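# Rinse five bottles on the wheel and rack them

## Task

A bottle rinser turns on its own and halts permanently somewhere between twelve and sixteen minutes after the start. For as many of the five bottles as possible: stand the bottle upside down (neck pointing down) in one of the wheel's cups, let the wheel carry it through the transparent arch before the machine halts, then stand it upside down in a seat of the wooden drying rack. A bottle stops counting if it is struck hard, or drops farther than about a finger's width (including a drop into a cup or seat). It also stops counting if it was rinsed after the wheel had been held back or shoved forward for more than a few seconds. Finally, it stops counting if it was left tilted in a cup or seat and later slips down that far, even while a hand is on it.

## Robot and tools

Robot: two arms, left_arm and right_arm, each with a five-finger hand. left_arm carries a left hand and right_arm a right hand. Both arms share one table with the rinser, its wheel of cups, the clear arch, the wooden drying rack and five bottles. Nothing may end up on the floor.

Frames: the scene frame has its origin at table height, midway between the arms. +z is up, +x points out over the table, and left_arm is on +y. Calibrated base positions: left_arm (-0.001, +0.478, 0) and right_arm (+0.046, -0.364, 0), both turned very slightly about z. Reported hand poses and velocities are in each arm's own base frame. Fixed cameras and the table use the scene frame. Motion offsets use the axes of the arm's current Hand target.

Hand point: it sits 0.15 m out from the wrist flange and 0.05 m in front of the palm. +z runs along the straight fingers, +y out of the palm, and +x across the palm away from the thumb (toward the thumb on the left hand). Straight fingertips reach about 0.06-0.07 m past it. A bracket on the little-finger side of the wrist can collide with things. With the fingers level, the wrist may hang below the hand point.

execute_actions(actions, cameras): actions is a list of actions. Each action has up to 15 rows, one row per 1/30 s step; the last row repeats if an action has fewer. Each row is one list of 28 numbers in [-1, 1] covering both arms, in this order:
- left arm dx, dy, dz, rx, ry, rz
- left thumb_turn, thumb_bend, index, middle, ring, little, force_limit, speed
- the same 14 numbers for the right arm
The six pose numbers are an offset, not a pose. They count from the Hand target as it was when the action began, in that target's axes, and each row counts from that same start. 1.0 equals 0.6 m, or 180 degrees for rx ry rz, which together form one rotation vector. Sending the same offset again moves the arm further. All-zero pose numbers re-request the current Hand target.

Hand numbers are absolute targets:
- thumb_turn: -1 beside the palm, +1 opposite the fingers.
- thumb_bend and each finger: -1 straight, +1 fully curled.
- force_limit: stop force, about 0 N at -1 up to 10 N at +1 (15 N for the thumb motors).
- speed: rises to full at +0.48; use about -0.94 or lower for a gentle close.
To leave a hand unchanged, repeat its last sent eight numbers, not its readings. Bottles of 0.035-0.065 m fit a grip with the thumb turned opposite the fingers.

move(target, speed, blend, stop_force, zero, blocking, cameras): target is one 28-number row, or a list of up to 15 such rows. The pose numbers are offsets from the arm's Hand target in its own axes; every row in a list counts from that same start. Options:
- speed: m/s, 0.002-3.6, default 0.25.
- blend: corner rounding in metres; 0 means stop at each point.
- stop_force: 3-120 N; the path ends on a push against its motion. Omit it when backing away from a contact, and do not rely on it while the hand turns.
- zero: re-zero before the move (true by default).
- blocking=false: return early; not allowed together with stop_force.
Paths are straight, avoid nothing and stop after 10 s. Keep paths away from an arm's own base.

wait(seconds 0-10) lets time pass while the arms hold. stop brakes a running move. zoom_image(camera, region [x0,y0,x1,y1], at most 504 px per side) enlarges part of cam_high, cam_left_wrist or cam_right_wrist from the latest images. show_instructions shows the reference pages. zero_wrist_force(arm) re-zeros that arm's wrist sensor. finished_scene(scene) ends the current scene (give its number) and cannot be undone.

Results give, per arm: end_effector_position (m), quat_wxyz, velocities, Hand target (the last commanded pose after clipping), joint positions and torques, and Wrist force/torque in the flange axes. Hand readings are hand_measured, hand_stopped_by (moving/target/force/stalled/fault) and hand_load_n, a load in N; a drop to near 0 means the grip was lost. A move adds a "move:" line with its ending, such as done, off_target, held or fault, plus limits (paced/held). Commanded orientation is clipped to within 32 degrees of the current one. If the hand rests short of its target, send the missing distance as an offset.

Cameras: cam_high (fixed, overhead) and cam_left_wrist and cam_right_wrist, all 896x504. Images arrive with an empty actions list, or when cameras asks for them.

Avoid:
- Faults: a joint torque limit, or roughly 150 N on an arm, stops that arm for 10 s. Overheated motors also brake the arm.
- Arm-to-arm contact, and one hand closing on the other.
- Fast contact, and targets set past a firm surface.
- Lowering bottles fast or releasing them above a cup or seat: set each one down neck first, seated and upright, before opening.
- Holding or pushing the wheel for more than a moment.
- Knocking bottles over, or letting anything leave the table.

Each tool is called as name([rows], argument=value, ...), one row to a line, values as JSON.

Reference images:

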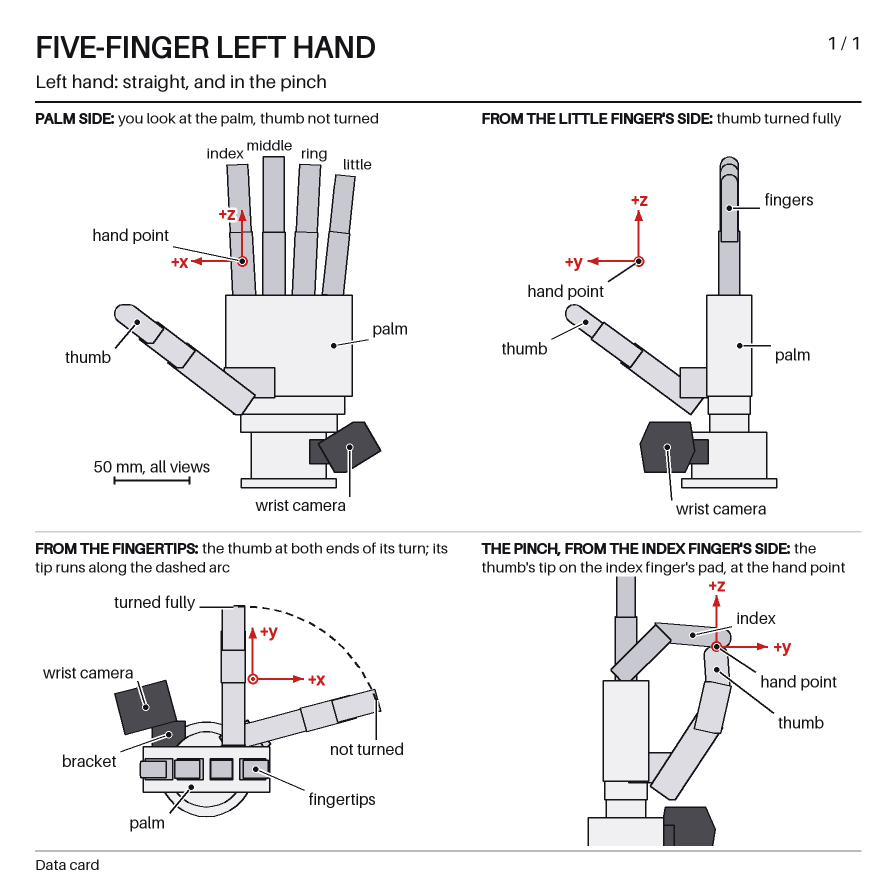

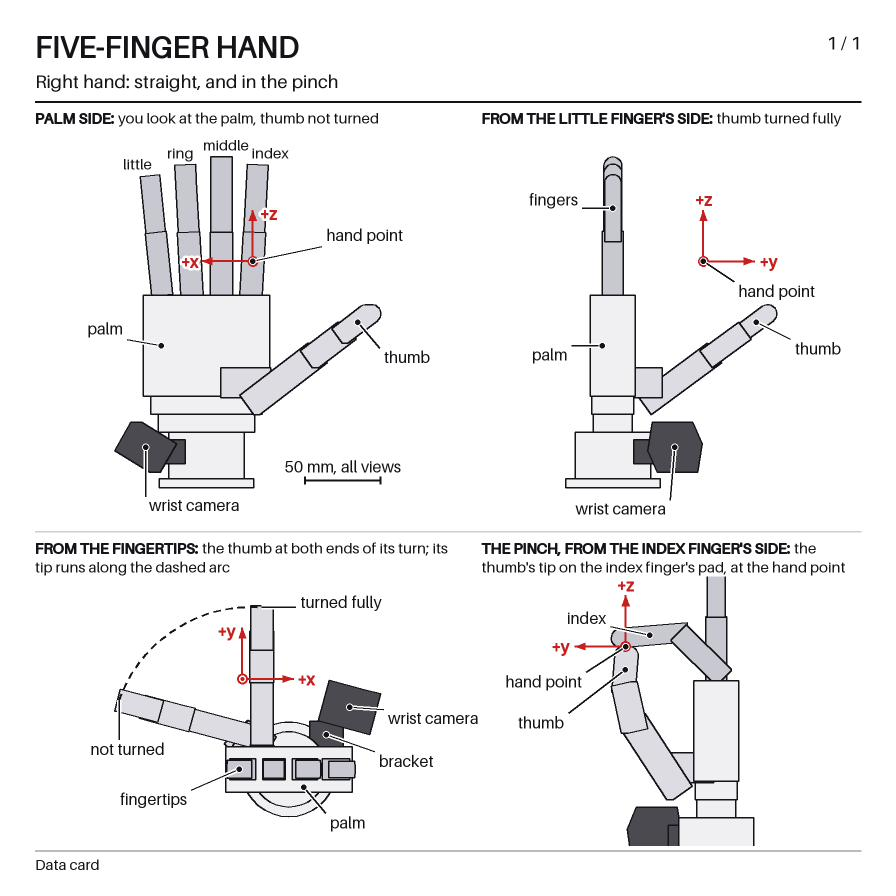

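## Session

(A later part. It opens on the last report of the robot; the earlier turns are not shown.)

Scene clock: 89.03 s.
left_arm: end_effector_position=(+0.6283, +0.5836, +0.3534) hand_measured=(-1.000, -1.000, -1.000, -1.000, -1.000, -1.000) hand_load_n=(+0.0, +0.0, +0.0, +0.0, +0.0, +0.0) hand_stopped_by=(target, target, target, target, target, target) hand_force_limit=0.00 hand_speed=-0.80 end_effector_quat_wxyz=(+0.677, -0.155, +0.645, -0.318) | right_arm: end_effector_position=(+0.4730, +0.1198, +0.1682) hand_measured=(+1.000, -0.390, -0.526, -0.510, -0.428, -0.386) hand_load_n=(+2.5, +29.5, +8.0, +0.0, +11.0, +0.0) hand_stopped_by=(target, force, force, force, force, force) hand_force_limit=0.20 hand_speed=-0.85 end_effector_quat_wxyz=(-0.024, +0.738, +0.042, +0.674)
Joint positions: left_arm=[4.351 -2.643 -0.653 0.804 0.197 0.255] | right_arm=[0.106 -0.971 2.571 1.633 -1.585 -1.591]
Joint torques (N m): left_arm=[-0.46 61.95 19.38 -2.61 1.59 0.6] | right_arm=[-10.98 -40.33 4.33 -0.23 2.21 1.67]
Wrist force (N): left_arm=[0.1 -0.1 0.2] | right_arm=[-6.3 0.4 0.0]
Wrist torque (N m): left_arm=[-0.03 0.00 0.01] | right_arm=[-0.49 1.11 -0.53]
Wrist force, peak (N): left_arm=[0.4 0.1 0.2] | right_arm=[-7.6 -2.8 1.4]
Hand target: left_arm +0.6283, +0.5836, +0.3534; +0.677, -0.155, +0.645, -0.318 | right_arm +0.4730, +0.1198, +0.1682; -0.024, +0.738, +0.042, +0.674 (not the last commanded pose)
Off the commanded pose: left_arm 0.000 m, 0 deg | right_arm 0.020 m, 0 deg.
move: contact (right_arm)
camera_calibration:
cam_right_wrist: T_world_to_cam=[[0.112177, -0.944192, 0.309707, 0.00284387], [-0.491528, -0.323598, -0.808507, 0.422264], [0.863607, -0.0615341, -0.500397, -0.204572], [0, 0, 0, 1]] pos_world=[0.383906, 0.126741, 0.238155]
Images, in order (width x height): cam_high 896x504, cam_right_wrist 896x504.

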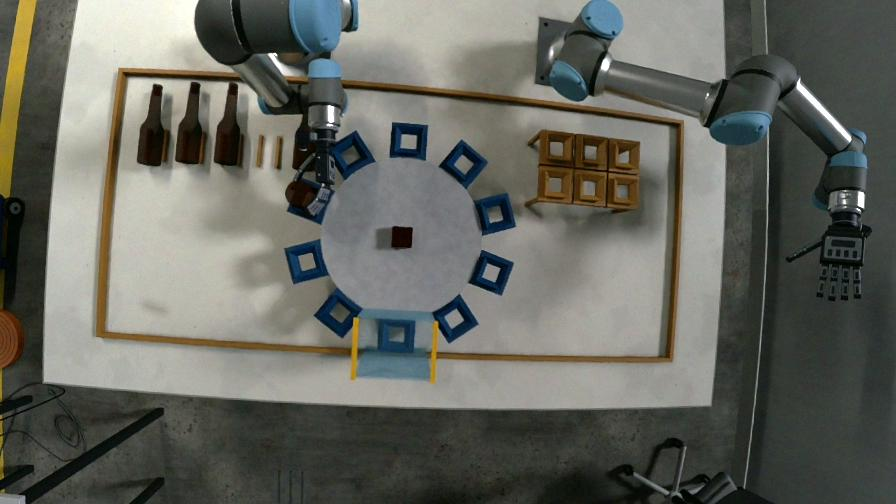

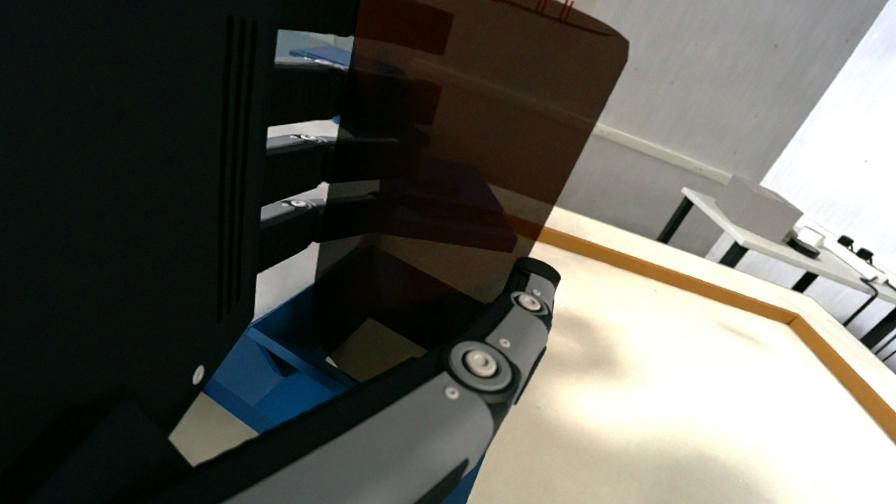

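move([
  [0,0,0,0,0,0,-1,-1,-1,-1,-1,-1,0,-0.8,0.0012,0.0063,-0.0042,0,0,0,1,0.35,0.3,0.3,0.3,0.3,0.2,-0.85],
], speed=0.05)

move(target=[0,0,0,0,0,0,-1,-1,-1,-1,-1,-1,0,-0.8,-0.0349,-0.0006,0.0032,0,0,0,1,0.35,0.3,0.3,0.3,0.3,0.2,-0.85], speed=0.03, stop_force=6, cameras=["cam_right_wrist","cam_high"])

Scene clock: 90.87 s.
left_arm: end_effector_position=(+0.6283, +0.5836, +0.3534) hand_measured=(-1.000, -1.000, -1.000, -1.000, -1.000, -1.000) hand_load_n=(-0.5, +0.0, +0.0, +0.0, -0.5, +0.0) hand_stopped_by=(target, target, target, target, target, target) hand_force_limit=0.00 hand_speed=-0.80 end_effector_quat_wxyz=(+0.677, -0.155, +0.645, -0.318) | right_arm: end_effector_position=(+0.4710, +0.1159, +0.1693) hand_measured=(+1.000, -0.390, -0.528, -0.510, -0.428, -0.386) hand_load_n=(+15.0, +21.0, +32.0, +0.0, +14.0, +0.0) hand_stopped_by=(target, force, force, force, force, force) hand_force_limit=0.20 hand_speed=-0.85 end_effector_quat_wxyz=(-0.024, +0.738, +0.042, +0.674)
Joint positions: left_arm=[4.351 -2.643 -0.653 0.804 0.197 0.255] | right_arm=[0.091 -0.975 2.583 1.625 -1.569 -1.592]
Joint torques (N m): left_arm=[1.57 61.88 19.22 -2.52 1.39 0.77] | right_arm=[-24.09 -35.36 14.87 -1.76 -5.67 -3.14]
Wrist force (N): left_arm=[0.1 0.3 -0.1] | right_arm=[5.1 -23.8 14.5]
Wrist torque (N m): left_arm=[0.05 -0.02 0.00] | right_arm=[-0.17 1.73 0.40]
Wrist force, peak (N): left_arm=[0.4 0.2 0.2] | right_arm=[5.1 -23.8 14.5]
Hand target: left_arm +0.6283, +0.5836, +0.3534; +0.677, -0.155, +0.645, -0.318 | right_arm +0.4709, +0.1158, +0.1693; -0.024, +0.738, +0.042, +0.674
Off the commanded pose: left_arm 0.000 m, 0 deg | right_arm 0.000 m, 0 deg.
move: done

Scene clock: 91.97 s.
left_arm: end_effector_position=(+0.6283, +0.5836, +0.3534) hand_measured=(-1.000, -1.000, -1.000, -1.000, -1.000, -1.000) hand_load_n=(+0.0, +0.0, +0.0, +0.0, +0.0, +0.0) hand_stopped_by=(target, target, target, target, target, target) hand_force_limit=0.00 hand_speed=-0.80 end_effector_quat_wxyz=(+0.677, -0.155, +0.645, -0.318) | right_arm: end_effector_position=(+0.4709, +0.1158, +0.1690) hand_measured=(+1.000, -0.390, -0.528, -0.510, -0.430, -0.386) hand_load_n=(+13.5, +20.0, +33.0, +0.5, +15.0, -0.5) hand_stopped_by=(target, force, force, force, force, force) hand_force_limit=0.20 hand_speed=-0.85 end_effector_quat_wxyz=(-0.024, +0.737, +0.042, +0.674)
Joint positions: left_arm=[4.351 -2.643 -0.653 0.804 0.197 0.255] | right_arm=[0.09 -0.973 2.583 1.623 -1.569 -1.592]
Joint torques (N m): left_arm=[0.52 60.94 20.83 -2.29 1.68 0.78] | right_arm=[-13.79 -33.98 13.97 3.8 -9.21 -0.01]
Wrist force (N): left_arm=[0.1 0.1 -0.1] | right_arm=[8.1 -26.5 15.5]
Wrist torque (N m): left_arm=[0.01 -0.02 0.01] | right_arm=[-0.21 1.81 0.41]
Wrist force, peak (N): left_arm=[0.5 -0.1 -0.1] | right_arm=[16.2 -30.0 17.8]
Hand target: left_arm +0.6283, +0.5836, +0.3534; +0.677, -0.155, +0.645, -0.318 | right_arm +0.4709, +0.1158, +0.1690; -0.024, +0.737, +0.042, +0.674 (not the last commanded pose)
Off the commanded pose: left_arm 0.000 m, 0 deg | right_arm 0.021 m, 0 deg.
move: contact (right_arm)
camera_calibration:
cam_right_wrist: T_world_to_cam=[[0.112105, -0.944185, 0.309752, -0.000834882], [-0.491303, -0.323617, -0.808637, 0.420564], [0.863744, -0.0615299, -0.50016, -0.202707], [0, 0, 0, 1]] pos_world=[0.381805, 0.122841, 0.238956]
Images, in order (width x height): cam_high 896x504, cam_right_wrist 896x504.

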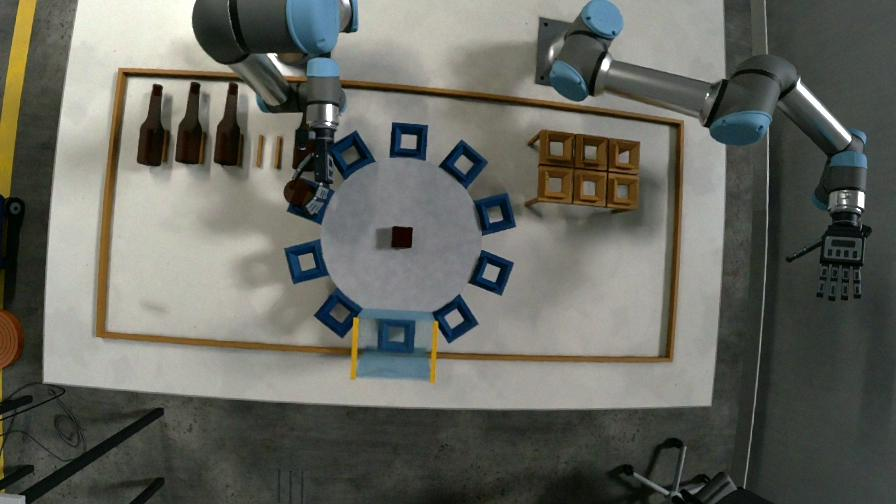

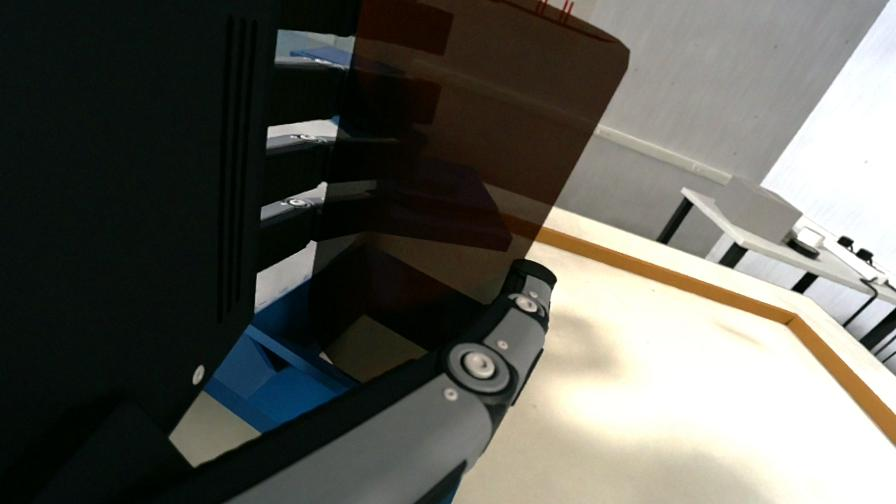

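move(target=[0,0,0,0,0,0,-1,-1,-1,-1,-1,-1,0,-0.8,-0.0008,-0.0055,0.0032,0,0,0,1,0.35,0.3,0.3,0.3,0.3,0.2,-0.85], speed=0.05)

move(target=[0,0,0,0,0,0,-1,-1,-1,-1,-1,-1,0,-0.8,0,0,0,0,0,0,1,-0.9,-0.9,-0.9,-0.9,-0.9,0.2,-0.5], speed=0.05, cameras=["cam_right_wrist","cam_high"])

Scene clock: 93.43 s.
left_arm: end_effector_position=(+0.6283, +0.5836, +0.3534) hand_measured=(-1.000, -1.000, -1.000, -1.000, -1.000, -1.000) hand_load_n=(+0.0, +0.0, -0.5, +0.0, +0.0, +0.0) hand_stopped_by=(target, target, target, target, target, target) hand_force_limit=0.00 hand_speed=-0.80 end_effector_quat_wxyz=(+0.677, -0.155, +0.645, -0.318) | right_arm: end_effector_position=(+0.4724, +0.1192, +0.1682) hand_measured=(+1.000, -0.390, -0.526, -0.510, -0.430, -0.386) hand_load_n=(+3.5, +29.0, +10.0, +0.0, +11.0, +0.0) hand_stopped_by=(target, force, force, force, force, force) hand_force_limit=0.20 hand_speed=-0.85 end_effector_quat_wxyz=(-0.024, +0.737, +0.042, +0.674)
Joint positions: left_arm=[4.351 -2.643 -0.653 0.804 0.197 0.255] | right_arm=[0.104 -0.97 2.573 1.63 -1.583 -1.591]
Joint torques (N m): left_arm=[0.53 61.14 20.76 -2.33 1.55 0.72] | right_arm=[11.39 -17.03 -8.39 -0.02 -1.66 1.92]
Wrist force (N): left_arm=[0.0 0.0 0.0] | right_arm=[-6.4 -2.1 1.4]
Wrist torque (N m): left_arm=[0.00 0.00 0.00] | right_arm=[-0.61 1.18 -0.54]
Wrist force, peak (N): left_arm=[0.3 0.2 0.1] | right_arm=[9.1 -26.5 15.8]
Hand target: left_arm +0.6283, +0.5836, +0.3534; +0.677, -0.155, +0.645, -0.318 | right_arm +0.4724, +0.1193, +0.1682; -0.024, +0.737, +0.042, +0.674
Off the commanded pose: left_arm 0.000 m, 0 deg | right_arm 0.000 m, 0 deg.
move: done

Scene clock: 94.43 s.
left_arm: end_effector_position=(+0.6283, +0.5836, +0.3534) hand_measured=(-1.000, -1.000, -1.000, -1.000, -1.000, -1.000) hand_load_n=(+0.0, +0.0, +0.0, +0.0, +0.0, +0.0) hand_stopped_by=(target, target, target, target, target, target) hand_force_limit=0.00 hand_speed=-0.80 end_effector_quat_wxyz=(+0.677, -0.155, +0.645, -0.318) | right_arm: end_effector_position=(+0.4724, +0.1193, +0.1682) hand_measured=(+1.000, -0.900, -0.900, -0.900, -0.900, -0.900) hand_load_n=(+0.5, +0.0, +0.0, +0.0, +0.0, +0.0) hand_stopped_by=(target, target, target, target, target, target) hand_force_limit=0.20 hand_speed=-0.50 end_effector_quat_wxyz=(-0.024, +0.737, +0.042, +0.674)
Joint positions: left_arm=[4.351 -2.643 -0.653 0.804 0.197 0.255] | right_arm=[0.104 -0.97 2.573 1.63 -1.583 -1.591]
Joint torques (N m): left_arm=[0.73 61.2 20.07 -2.3 1.49 0.79] | right_arm=[8.78 -17.88 -5.82 0.3 -0.4 1.85]
Wrist force (N): left_arm=[0.3 0.1 0.1] | right_arm=[-5.4 -3.1 0.6]
Wrist torque (N m): left_arm=[0.01 -0.04 0.02] | right_arm=[-0.61 1.16 -0.50]
Wrist force, peak (N): left_arm=[0.4 0.2 0.0] | right_arm=[-6.7 -2.3 1.1]
Hand target: left_arm +0.6283, +0.5836, +0.3534; +0.677, -0.155, +0.645, -0.318 | right_arm +0.4724, +0.1193, +0.1682; -0.024, +0.737, +0.042, +0.674
Off the commanded pose: left_arm 0.000 m, 0 deg | right_arm 0.000 m, 0 deg.
move: done
camera_calibration:
cam_right_wrist: T_world_to_cam=[[0.112186, -0.944191, 0.309704, 0.00243633], [-0.491275, -0.323618, -0.808653, 0.421748], [0.863749, -0.0614303, -0.500163, -0.204207], [0, 0, 0, 1]] pos_world=[0.383305, 0.126241, 0.238156]
Images, in order (width x height): cam_high 896x504, cam_right_wrist 896x504.

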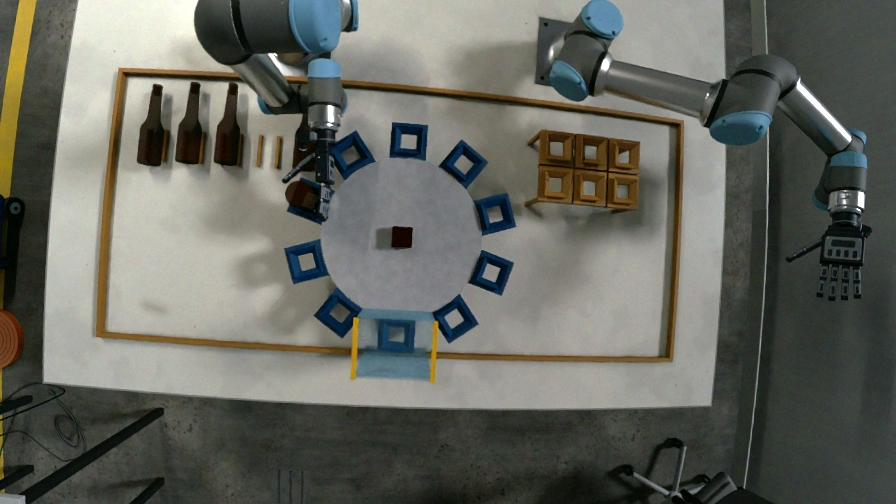

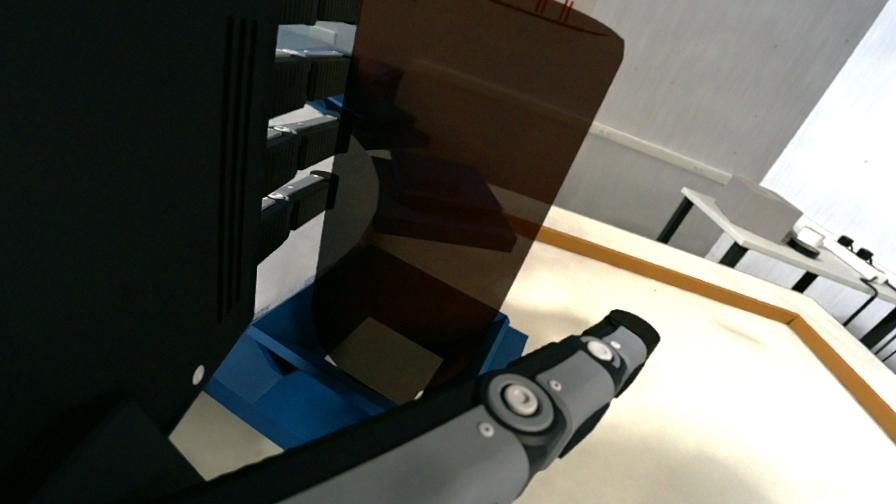

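move([
  [0,0,0,0,0,0,-1,-1,-1,-1,-1,-1,0,-0.8,0,0,-0.2,0,0,0,1,-0.9,-0.9,-0.9,-0.9,-0.9,0.2,-0.5],
  [0.15,-0.257,-0.044,-0.024,0.012,0.108,-1,-1,-1,-1,-1,-1,0,-0.8,0.1958,0.0822,-0.248,0.1952,-0.4370,0.2011,1,-0.9,-0.9,-0.9,-0.9,-0.9,0.2,-0.5],
  [0.298,-0.5145,-0.0873,-0.0483,0.0242,0.2165,-1,-1,-1,-1,-1,-1,0,-0.8,-0.0915,0.1222,-0.2683,0.1952,-0.4370,0.2011,1,-0.9,-0.9,-0.9,-0.9,-0.9,0.2,-0.5],
], speed=[0.2,0.4,0.35], blend=[0.02,0.03,0], cameras=["all"])

zoom_image(camera="cam_high", region=[245, 100, 405, 260])

Scene clock: 98.03 s.
left_arm: end_effector_position=(+0.6283, +0.5836, +0.3534) hand_measured=(-1.000, -1.000, -1.000, -1.000, -1.000, -1.000) hand_load_n=(+0.0, +0.0, +0.0, +0.0, +0.0, +0.0) hand_stopped_by=(target, target, target, target, target, target) hand_force_limit=0.00 hand_speed=-0.80 end_effector_quat_wxyz=(+0.677, -0.155, +0.645, -0.318) | right_arm: end_effector_position=(+0.4372, +0.1162, +0.1717) hand_measured=(+1.000, -0.900, -0.900, -0.900, -0.900, -0.900) hand_load_n=(+0.0, +0.0, +0.0, +0.0, +0.0, +0.0) hand_stopped_by=(target, target, target, target, target, target) hand_force_limit=0.20 hand_speed=-0.50 end_effector_quat_wxyz=(-0.024, +0.738, +0.042, +0.673)
Joint positions: left_arm=[4.351 -2.643 -0.653 0.804 0.197 0.255] | right_arm=[0.108 -0.976 2.663 1.547 -1.588 -1.59]
Joint torques (N m): left_arm=[0.56 61.13 20.64 -2.57 1.84 0.78] | right_arm=[-12.05 -38.78 -4.98 0.3 0.47 -2.31]
Wrist force (N): left_arm=[0.1 0.0 -0.1] | right_arm=[-5.5 -3.2 0.8]
Wrist torque (N m): left_arm=[0.01 -0.01 0.01] | right_arm=[-0.63 1.18 -0.52]
Wrist force, peak (N): left_arm=[0.4 0.3 0.2] | right_arm=[-5.5 -3.3 -3.6]
Hand target: left_arm +0.6283, +0.5836, +0.3534; +0.677, -0.155, +0.645, -0.318 (not the last commanded pose) | right_arm +0.4373, +0.1162, +0.1717; -0.024, +0.738, +0.042, +0.673 (not the last commanded pose)
Off the commanded pose: left_arm 0.361 m, 40 deg | right_arm 0.155 m, 93 deg.
move: held (right_arm; a check stopped the path), off_target (left_arm; braked when a check withheld steps of right_arm); path passed 0 of 3 targets; limits=held
pose unreachable (right arm): on one or more control steps of this call, first in action 0 (counted from 0), this arm could not follow its commanded pose, so it was not sent that pose on those steps. It may still have moved: this result reports where it is.
cause: moving toward the commanded pose would bring two parts of the arm too close to each other (joints 3 (elbow) to 5 (wrist 2) lie between them).
camera_calibration:
cam_right_wrist: T_world_to_cam=[[0.111918, -0.944255, 0.309608, 0.00251886], [-0.492466, -0.323318, -0.808049, 0.406753], [0.863106, -0.0620365, -0.501198, -0.171679], [0, 0, 0, 1]] pos_world=[0.348208, 0.123238, 0.241851]

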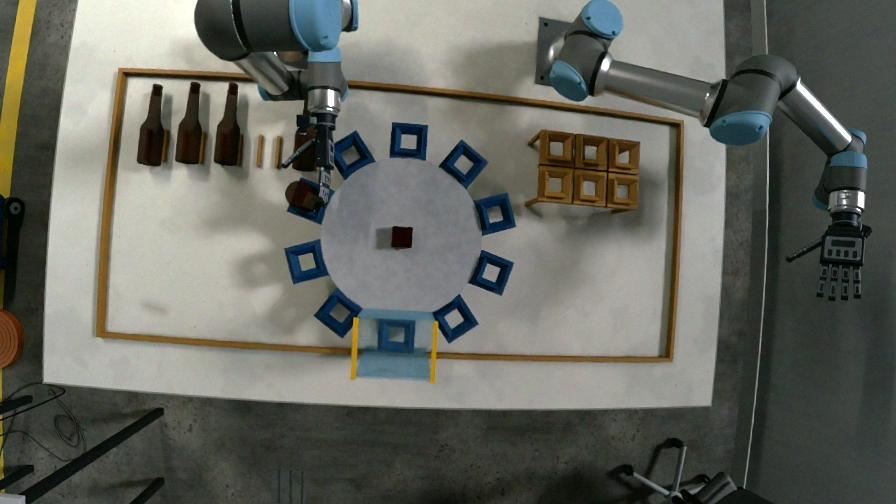

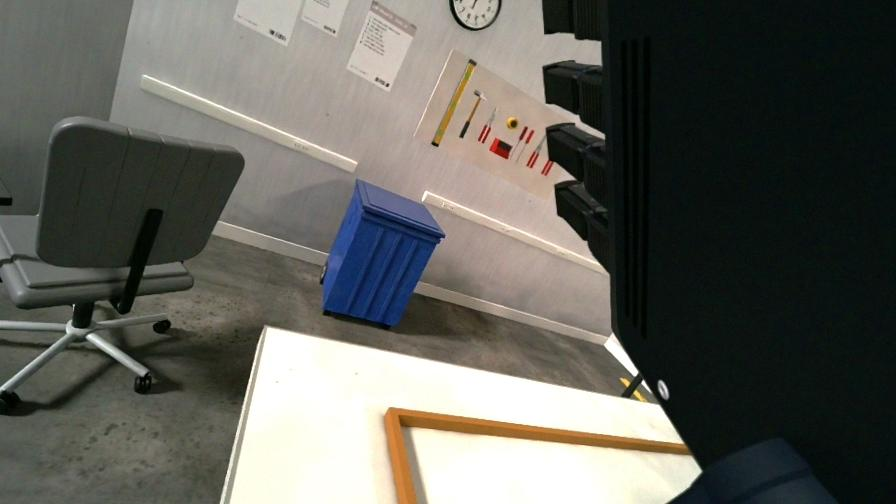

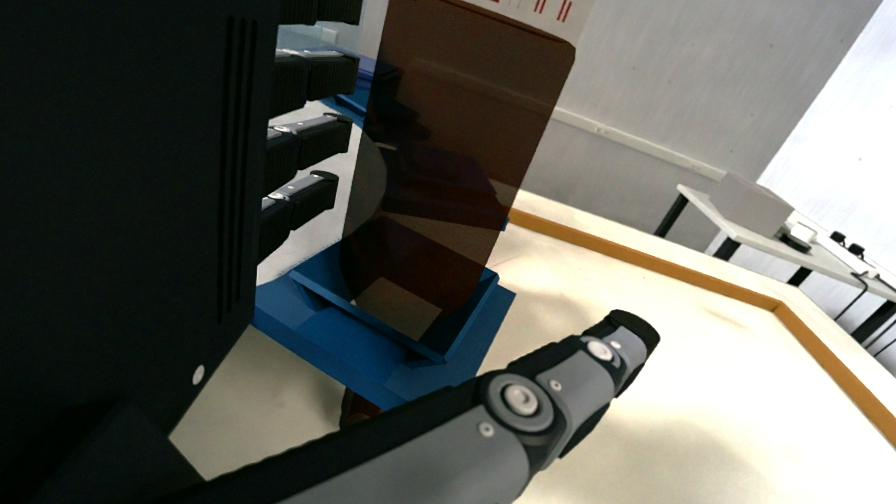

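Scaled by 3.150 from the camera's 896x504 image, which has a finer 1280x720 frame.

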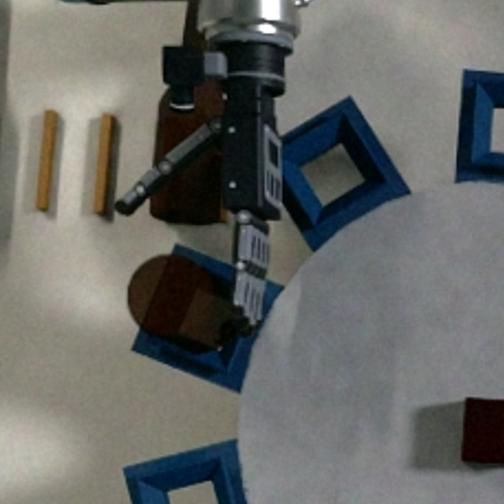

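move(target=[0,0,0,0,0,0,-1,-1,-1,-1,-1,-1,0,-0.8,0.1328,0.0028,-0.012,0,0,0,1,-0.9,-0.9,-0.9,-0.9,-0.9,0.2,-0.5], speed=0.15, cameras=["cam_high"])

Scene clock: 99.77 s.
left_arm: end_effector_position=(+0.6283, +0.5836, +0.3534) hand_measured=(-1.000, -1.000, -1.000, -1.000, -1.000, -1.000) hand_load_n=(+0.0, +0.5, +0.0, +0.0, +0.0, +0.0) hand_stopped_by=(target, target, target, target, target, target) hand_force_limit=0.00 hand_speed=-0.80 end_effector_quat_wxyz=(+0.677, -0.155, +0.645, -0.318) | right_arm: end_effector_position=(+0.4375, +0.1162, +0.2517) hand_measured=(+1.000, -0.900, -0.900, -0.900, -0.900, -0.900) hand_load_n=(+0.0, +0.0, +0.0, +0.0, +0.0, +0.0) hand_stopped_by=(target, target, target, target, target, target) hand_force_limit=0.20 hand_speed=-0.50 end_effector_quat_wxyz=(-0.024, +0.738, +0.042, +0.673)
Joint positions: left_arm=[4.351 -2.643 -0.653 0.804 0.197 0.255] | right_arm=[0.108 -1.385 2.66 1.959 -1.588 -1.59]
Joint torques (N m): left_arm=[0.05 61.21 20.63 -2.52 1.68 0.94] | right_arm=[11.15 -28.95 -14.98 0.11 -1.92 1.73]
Wrist force (N): left_arm=[0.2 -0.1 0.0] | right_arm=[-5.3 -3.3 1.0]
Wrist torque (N m): left_arm=[-0.02 -0.03 0.02] | right_arm=[-0.61 1.15 -0.46]
Wrist force, peak (N): left_arm=[0.4 0.3 0.0] | right_arm=[-6.3 -3.0 1.0]
Hand target: left_arm +0.6283, +0.5836, +0.3534; +0.677, -0.155, +0.645, -0.318 | right_arm +0.4375, +0.1162, +0.2518; -0.024, +0.738, +0.042, +0.673
Off the commanded pose: left_arm 0.000 m, 0 deg | right_arm 0.000 m, 0 deg.
move: done
Images, in order (width x height): cam_high 896x504.

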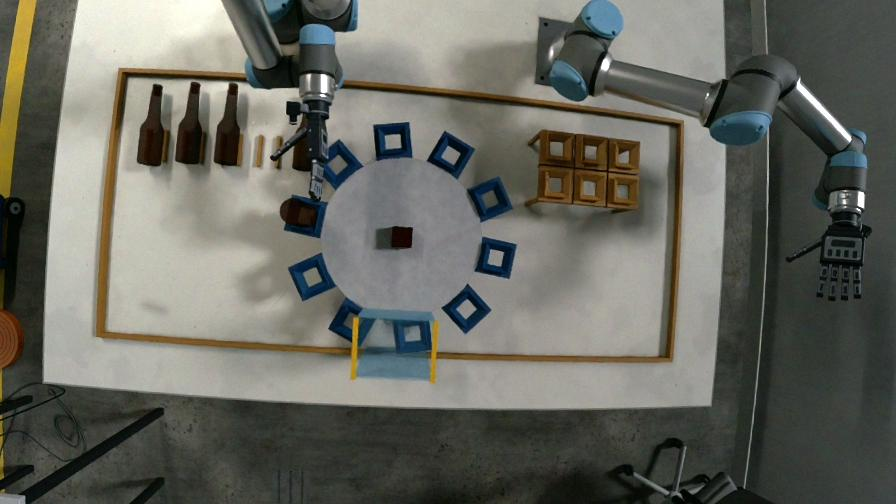

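move([
  [0.05,-0.09,-0.015,-0.008,0.004,0.036,-1,-1,-1,-1,-1,-1,0,-0.8,0.1805,0.0327,0.0018,0,0,0,1,-0.9,-0.9,-0.9,-0.9,-0.9,0.2,-0.5],
  [0.2,-0.345,-0.058,-0.032,0.016,0.144,-1,-1,-1,-1,-1,-1,0,-0.8,0.1332,0.1372,-0.1213,0.1952,-0.4370,0.2011,1,-0.9,-0.9,-0.9,-0.9,-0.9,0.2,-0.5],
  [0.298,-0.5145,-0.0873,-0.0483,0.0242,0.2165,-1,-1,-1,-1,-1,-1,0,-0.8,-0.225,0.1193,-0.1973,0.1952,-0.4370,0.2011,1,-0.9,-0.9,-0.9,-0.9,-0.9,0.2,-0.5],
], speed=[0.2,0.4,0.35], blend=[0.02,0.03,0], cameras=["all"])

zoom_image(camera="cam_high", region=[245, 100, 405, 260])

Scene clock: 105.30 s.
left_arm: end_effector_position=(+0.4999, +0.2499, +0.4001) hand_measured=(-1.000, -1.000, -1.000, -1.000, -1.000, -1.000) hand_load_n=(+0.0, +0.0, +0.0, +0.0, +0.0, +0.0) hand_stopped_by=(target, target, target, target, target, target) hand_force_limit=0.00 hand_speed=-0.80 end_effector_quat_wxyz=(+0.706, +0.031, +0.707, -0.031) | right_arm: end_effector_position=(+0.3146, +0.0302, +0.1298) hand_measured=(+1.000, -0.900, -0.900, -0.900, -0.900, -0.900) hand_load_n=(+0.0, +0.0, +0.0, +0.0, +0.0, +0.0) hand_stopped_by=(target, target, target, target, target, target) hand_force_limit=0.20 hand_speed=-0.50 end_effector_quat_wxyz=(-0.383, +0.924, +0.019, -0.009)
Joint positions: left_arm=[4.277 -1.567 -2.286 0.709 0.347 1.573] | right_arm=[-0.657 -1.795 2.254 4.827 -1 -2.442]
Joint torques (N m): left_arm=[-10.44 22.44 7.52 -0.62 2.2 2.29] | right_arm=[-11.36 1.88 -11.86 -3.58 -0.9 2.13]
Wrist force (N): left_arm=[0.2 0.8 -0.1] | right_arm=[-5.6 -1.8 1.3]
Wrist torque (N m): left_arm=[0.16 -0.02 -0.09] | right_arm=[-0.22 0.90 -0.31]
Wrist force, peak (N): left_arm=[0.1 1.2 0.0] | right_arm=[-6.3 -3.4 1.1]
Hand target: left_arm +0.4999, +0.2499, +0.4001; +0.706, +0.031, +0.707, -0.031 | right_arm +0.3146, +0.0302, +0.1298; -0.383, +0.924, +0.019, -0.009
Off the commanded pose: left_arm 0.000 m, 0 deg | right_arm 0.000 m, 0 deg.
move: done
camera_calibration:
cam_left_wrist: T_world_to_cam=[[-0.105794, -0.968717, -0.22449, 0.379915], [-0.423659, 0.248152, -0.871168, 0.511903], [0.899622, 0.00294317, -0.436659, -0.159566], [0, 0, 0, 1]] pos_world=[0.400614, 0.24147, 0.461565]
cam_right_wrist: T_world_to_cam=[[0.317692, -0.666252, -0.67467, 0.0026966], [-0.836545, -0.531917, 0.131364, 0.277284], [-0.44639, 0.522658, -0.726336, 0.331323], [0, 0, 0, 1]] pos_world=[0.379003, -0.0238797, 0.206046]

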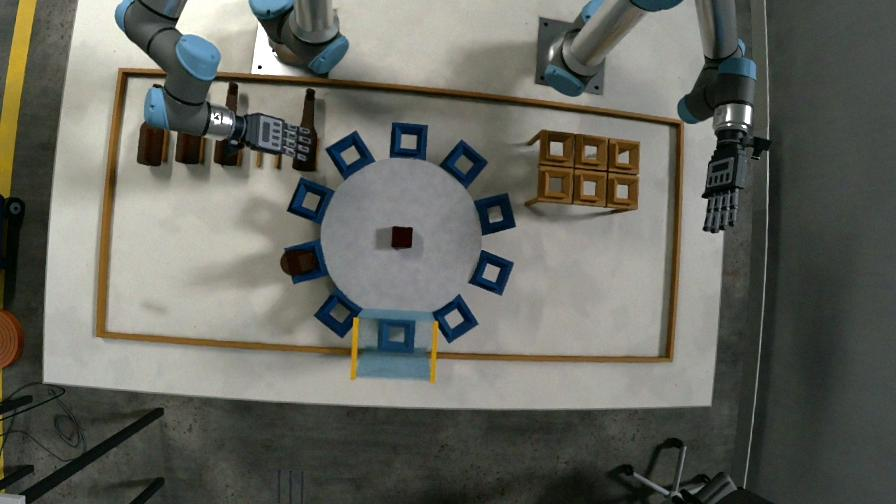

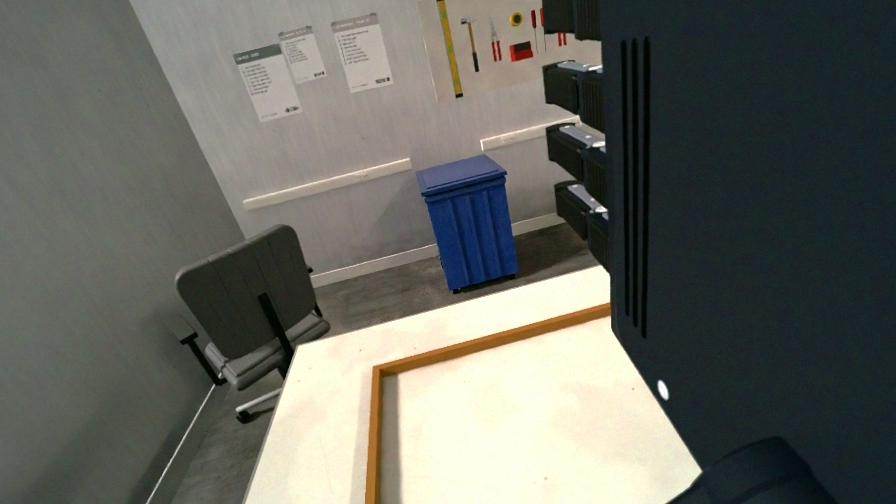

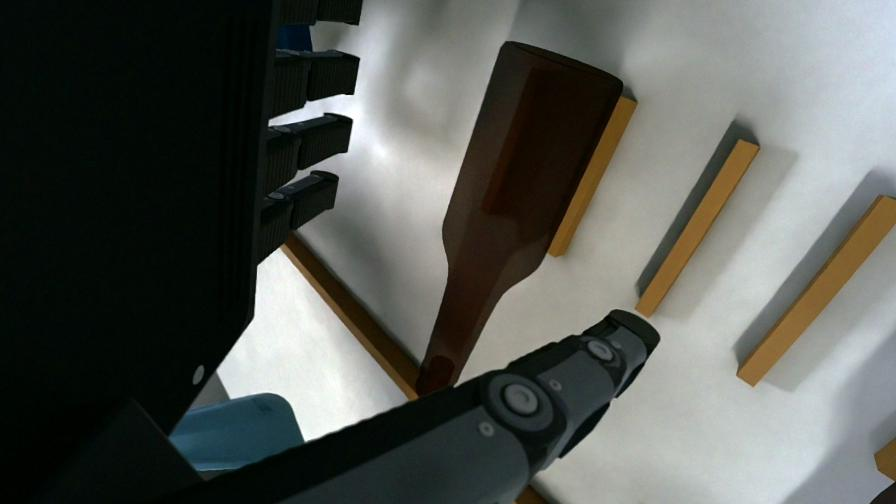

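Scaled by 3.150 from the camera's 896x504 image, which has a finer 1280x720 frame.

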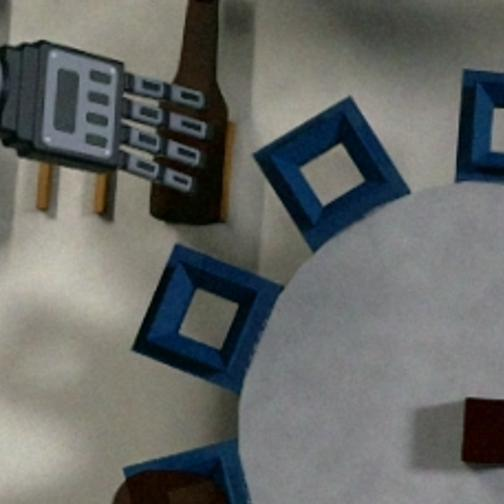

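move([
  [0,0,0,0,0,0,-1,-1,-1,-1,-1,-1,0,-0.8,-0.0025,0.047,0.082,0,0,0,1,-0.7,-0.7,-0.7,-0.7,-0.7,0,0],
  [0,0,0,0,0,0,-1,-1,-1,-1,-1,-1,0,-0.8,-0.0015,0.0787,0.1455,0,0,0,1,-0.7,-0.7,-0.7,-0.7,-0.7,0,0],
], speed=[0.12,0.05], stop_force=4, cameras=["cam_right_wrist"])

Scene clock: 109.20 s.
left_arm: end_effector_position=(+0.4999, +0.2499, +0.4001) hand_measured=(-1.000, -1.000, -1.000, -1.000, -1.000, -1.000) hand_load_n=(+0.0, +0.0, +0.0, +0.0, +0.5, +0.0) hand_stopped_by=(target, target, target, target, target, target) hand_force_limit=0.00 hand_speed=-0.80 end_effector_quat_wxyz=(+0.706, +0.031, +0.707, -0.031) | right_arm: end_effector_position=(+0.3124, +0.0585, +0.0347) hand_measured=(+1.000, -0.700, -0.700, -0.700, -0.700, -0.700) hand_load_n=(+0.0, +0.0, +0.0, +0.0, +0.0, +0.0) hand_stopped_by=(target, target, target, target, target, target) hand_force_limit=0.00 hand_speed=0.00 end_effector_quat_wxyz=(-0.383, +0.924, +0.019, -0.009)
Joint positions: left_arm=[4.277 -1.566 -2.286 0.709 0.347 1.573] | right_arm=[-0.593 -1.636 2.436 4.448 -0.966 -2.376]
Joint torques (N m): left_arm=[-11.19 21.98 7.1 -1.03 2.33 2.92] | right_arm=[10.15 -2.02 -9.85 -3.39 2.73 1.76]
Wrist force (N): left_arm=[0.0 0.7 -0.3] | right_arm=[-5.1 -2.4 1.7]
Wrist torque (N m): left_arm=[0.17 0.00 -0.10] | right_arm=[-0.32 0.81 -0.41]
Wrist force, peak (N): left_arm=[-0.1 1.1 -0.1] | right_arm=[-5.9 -2.0 1.4]
Hand target: left_arm +0.4999, +0.2499, +0.4001; +0.706, +0.031, +0.707, -0.031 | right_arm +0.3124, +0.0585, +0.0347; -0.383, +0.924, +0.019, -0.009
Off the commanded pose: left_arm 0.000 m, 0 deg | right_arm 0.000 m, 0 deg.
move: done
camera_calibration:
cam_right_wrist: T_world_to_cam=[[0.317692, -0.666252, -0.67467, -0.0419773], [-0.836545, -0.531917, 0.131364, 0.302937], [-0.44639, 0.522658, -0.726336, 0.246527], [0, 0, 0, 1]] pos_world=[0.376803, 0.0043203, 0.110946]
Images, in order (width x height): cam_right_wrist 896x504.

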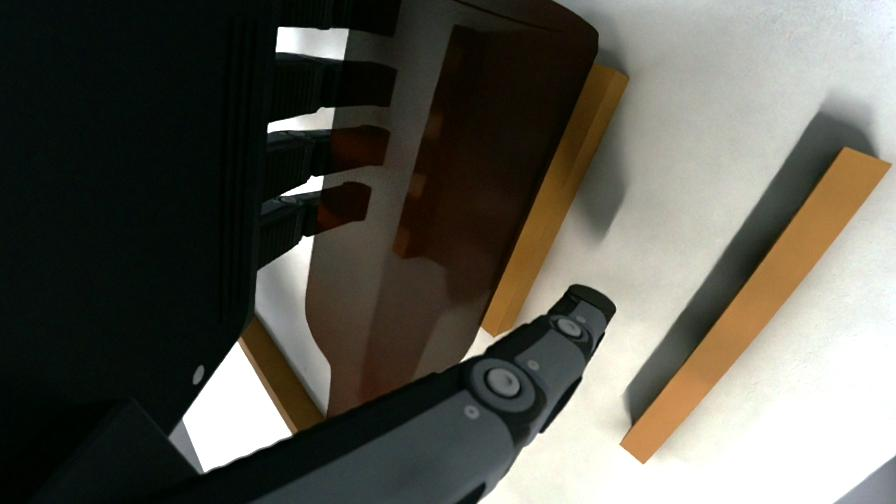

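move([
  [0,0,0,0,0,0,-1,-1,-1,-1,-1,-1,0,-0.8,0,0,0,0,0,0,1,0.3,0.2,0.2,0.2,0.2,-0.5,-0.85],
  [0,0,0,0,0,0,-1,-1,-1,-1,-1,-1,0,-0.8,0,0,0,0,0,0,1,0.35,0.25,0.25,0.25,0.25,0,-0.85],
  [0,0,0,0,0,0,-1,-1,-1,-1,-1,-1,0,-0.8,0,-0.0353,-0.0353,0,0,0,1,0.35,0.25,0.25,0.25,0.25,0,-0.85],
  [0,0,0,0,0,0,-1,-1,-1,-1,-1,-1,0,-0.8,0,-0.0353,-0.0353,0,0,0,1,0.35,0.3,0.3,0.3,0.3,0.2,-0.85],
], speed=0.1, cameras=["cam_right_wrist","cam_high"])

Scene clock: 113.70 s.
left_arm: end_effector_position=(+0.4999, +0.2499, +0.4001) hand_measured=(-1.000, -1.000, -1.000, -1.000, -1.000, -1.000) hand_load_n=(+0.0, +0.0, +0.0, +0.0, +0.0, +0.5) hand_stopped_by=(target, target, target, target, target, target) hand_force_limit=0.00 hand_speed=-0.80 end_effector_quat_wxyz=(+0.706, +0.031, +0.707, -0.031) | right_arm: end_effector_position=(+0.3124, +0.0585, +0.0647) hand_measured=(+1.000, -0.338, -0.554, -0.554, -0.526, -0.498) hand_load_n=(+5.5, +25.5, +9.5, +0.0, +2.5, +6.0) hand_stopped_by=(target, force, force, force, force, force) hand_force_limit=0.20 hand_speed=-0.85 end_effector_quat_wxyz=(-0.383, +0.924, +0.019, -0.009)
Joint positions: left_arm=[4.277 -1.566 -2.286 0.709 0.347 1.573] | right_arm=[-0.593 -1.708 2.394 4.562 -0.966 -2.376]
Joint torques (N m): left_arm=[-10.69 21.03 7.32 -1.01 2.32 2.74] | right_arm=[-12.38 -26.78 -26.47 0.85 -0.59 -2.54]
Wrist force (N): left_arm=[0.0 0.9 -0.1] | right_arm=[-5.3 -0.9 2.9]
Wrist torque (N m): left_arm=[0.18 0.00 -0.10] | right_arm=[-0.33 0.85 -0.25]
Wrist force, peak (N): left_arm=[0.1 1.1 -0.2] | right_arm=[-4.8 -24.6 7.0]
Hand target: left_arm +0.4999, +0.2499, +0.4001; +0.706, +0.031, +0.707, -0.031 | right_arm +0.3124, +0.0585, +0.0647; -0.383, +0.924, +0.019, -0.009
Off the commanded pose: left_arm 0.000 m, 0 deg | right_arm 0.000 m, 0 deg.
move: done
camera_calibration:
cam_right_wrist: T_world_to_cam=[[0.317692, -0.666252, -0.67467, -0.021738], [-0.836545, -0.531917, 0.131364, 0.299062], [-0.44639, 0.522658, -0.726336, 0.268192], [0, 0, 0, 1]] pos_world=[0.376803, 0.0044203, 0.140846]
Images, in order (width x height): cam_high 896x504, cam_right_wrist 896x504.

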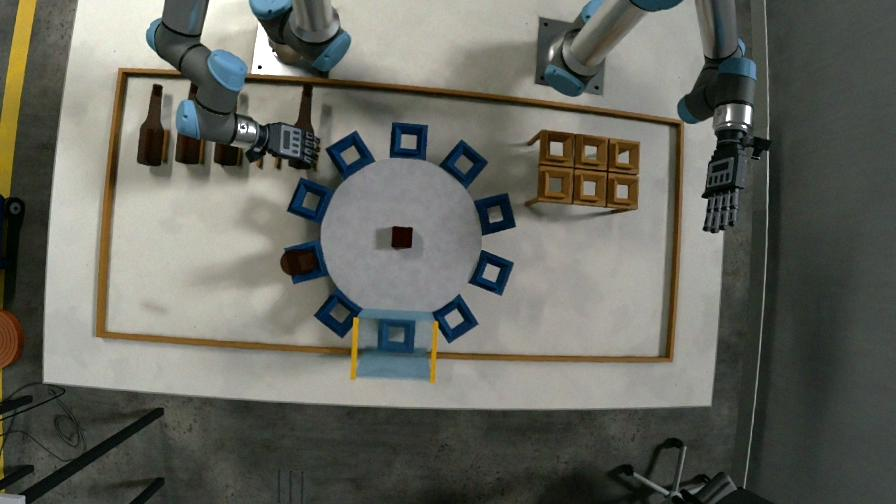

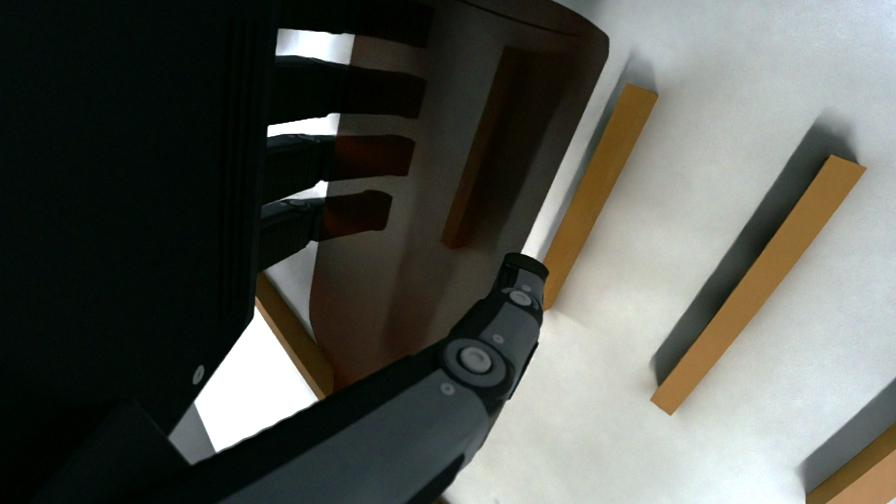

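zoom_image(camera="cam_right_wrist", region=[240, 0, 660, 420])

Scaled by 1.200 from the camera's 896x504 image, which has a finer 1280x720 frame.

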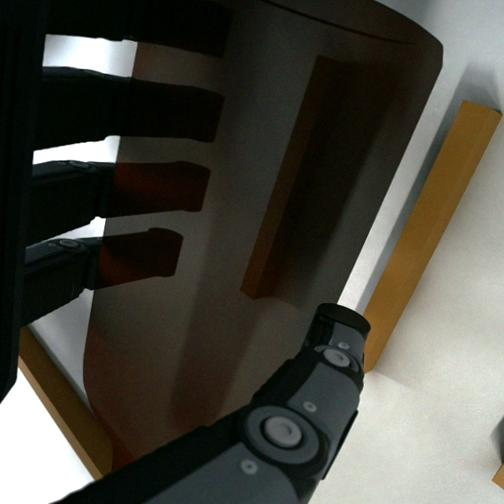

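move([
  [0.0167,-0.3228,-0.0554,0,0,0,-1,-1,-1,-1,-1,-1,0,-0.8,0.0787,-0.2773,-0.2785,0.2671,0.1228,-0.5115,1,0.35,0.3,0.3,0.3,0.3,0.2,-0.85],
  [0.0333,-0.6455,-0.1108,0,0,0,-1,-1,-1,-1,-1,-1,0,-0.8,0.3143,-0.3712,-0.2562,0.2671,0.1228,-0.5115,1,0.35,0.3,0.3,0.3,0.3,0.2,-0.85],
], speed=0.4, blend=[0.04,0], cameras=["all"])

zoom_image(camera="cam_high", region=[245, 140, 345, 240])

Scene clock: 120.57 s.
left_arm: end_effector_position=(+0.3998, -0.1301, +0.3802) hand_measured=(-1.000, -1.000, -1.000, -1.000, -1.000, -1.000) hand_load_n=(+0.0, +0.0, +0.0, +0.0, +0.0, +0.0) hand_stopped_by=(target, target, target, target, target, target) hand_force_limit=0.00 hand_speed=-0.80 end_effector_quat_wxyz=(+0.706, +0.031, +0.707, -0.031) | right_arm: end_effector_position=(+0.4992, +0.1152, +0.3306) hand_measured=(+1.000, -0.338, -0.554, -0.554, -0.526, -0.498) hand_load_n=(+6.5, +25.0, +10.5, +0.0, +2.5, +5.5) hand_stopped_by=(target, force, force, force, force, force) hand_force_limit=0.20 hand_speed=-0.85 end_effector_quat_wxyz=(+0.573, -0.404, -0.585, -0.407)
Joint positions: left_arm=[2.927 -1.294 -2.571 0.723 1.698 1.571] | right_arm=[-0.507 -1.215 1.466 6.016 -0.855 -4.715]
Joint torques (N m): left_arm=[-11.27 -1.93 24.68 3.16 2.38 2.86] | right_arm=[8.27 -24.74 -25.68 3.91 1.83 -2.28]
Wrist force (N): left_arm=[0.2 0.7 -0.3] | right_arm=[-7.4 -3.6 0.5]
Wrist torque (N m): left_arm=[0.18 -0.02 -0.09] | right_arm=[-0.60 1.16 -0.41]
Wrist force, peak (N): left_arm=[-0.1 1.9 0.1] | right_arm=[-7.4 -4.5 0.1]
Hand target: left_arm +0.3998, -0.1301, +0.3802; +0.706, +0.031, +0.707, -0.031 | right_arm +0.4992, +0.1152, +0.3306; +0.573, -0.404, -0.585, -0.407
Off the commanded pose: left_arm 0.000 m, 0 deg | right_arm 0.000 m, 0 deg.
move: done
camera_calibration:
cam_left_wrist: T_world_to_cam=[[-0.105942, -0.968693, -0.224523, -0.00319208], [-0.423705, 0.248246, -0.871119, 0.546462], [0.899583, 0.00284342, -0.43674, -0.077051], [0, 0, 0, 1]] pos_world=[0.300514, -0.13853, 0.441665]
cam_right_wrist: T_world_to_cam=[[0.895742, 0.326014, 0.30226, -0.589658], [0.40812, -0.333371, -0.849884, 0.13063], [-0.176309, 0.884635, -0.431667, 0.241158], [0, 0, 0, 1]] pos_world=[0.517387, 0.0224483, 0.393351]

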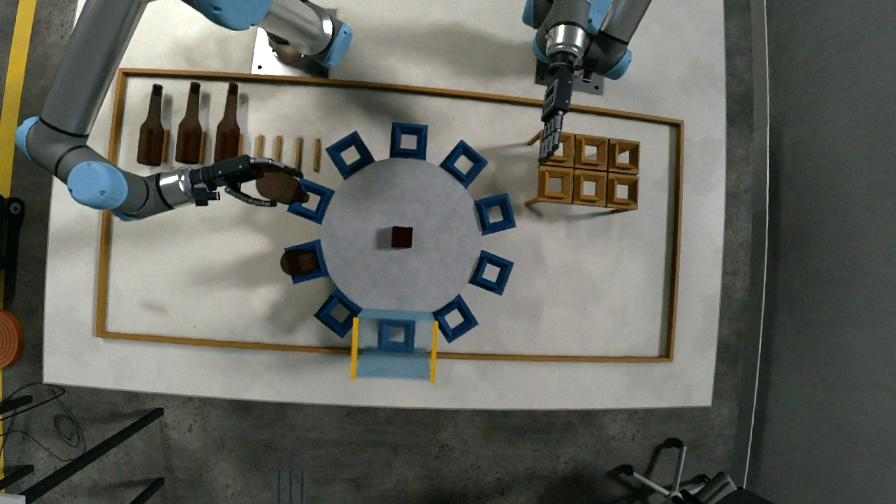

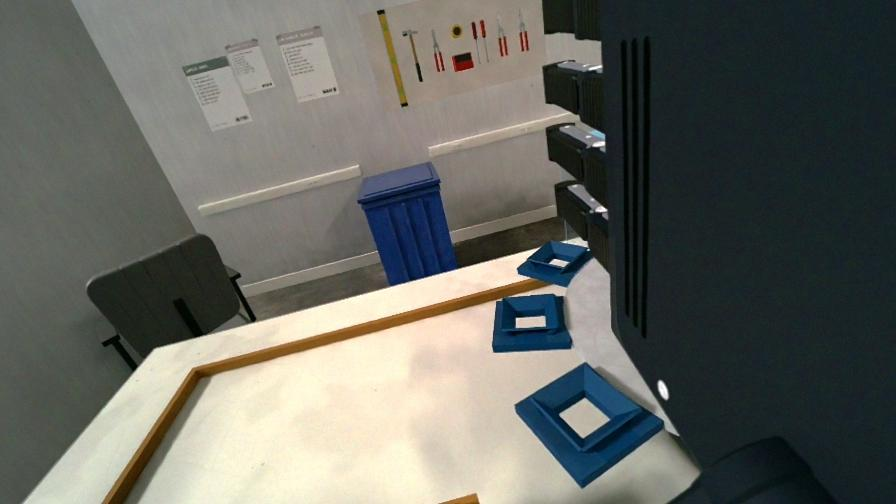

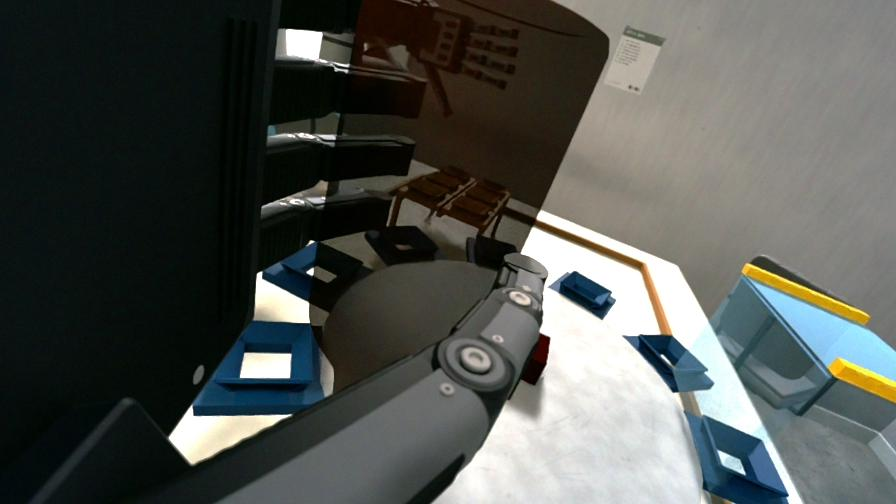

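Scaled by 5.040 from the camera's 896x504 image, which has a finer 1280x720 frame.

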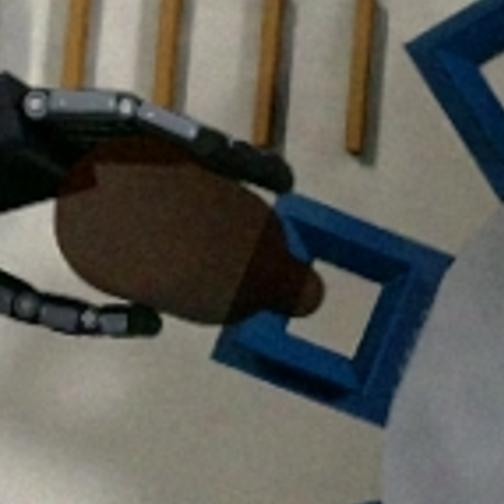

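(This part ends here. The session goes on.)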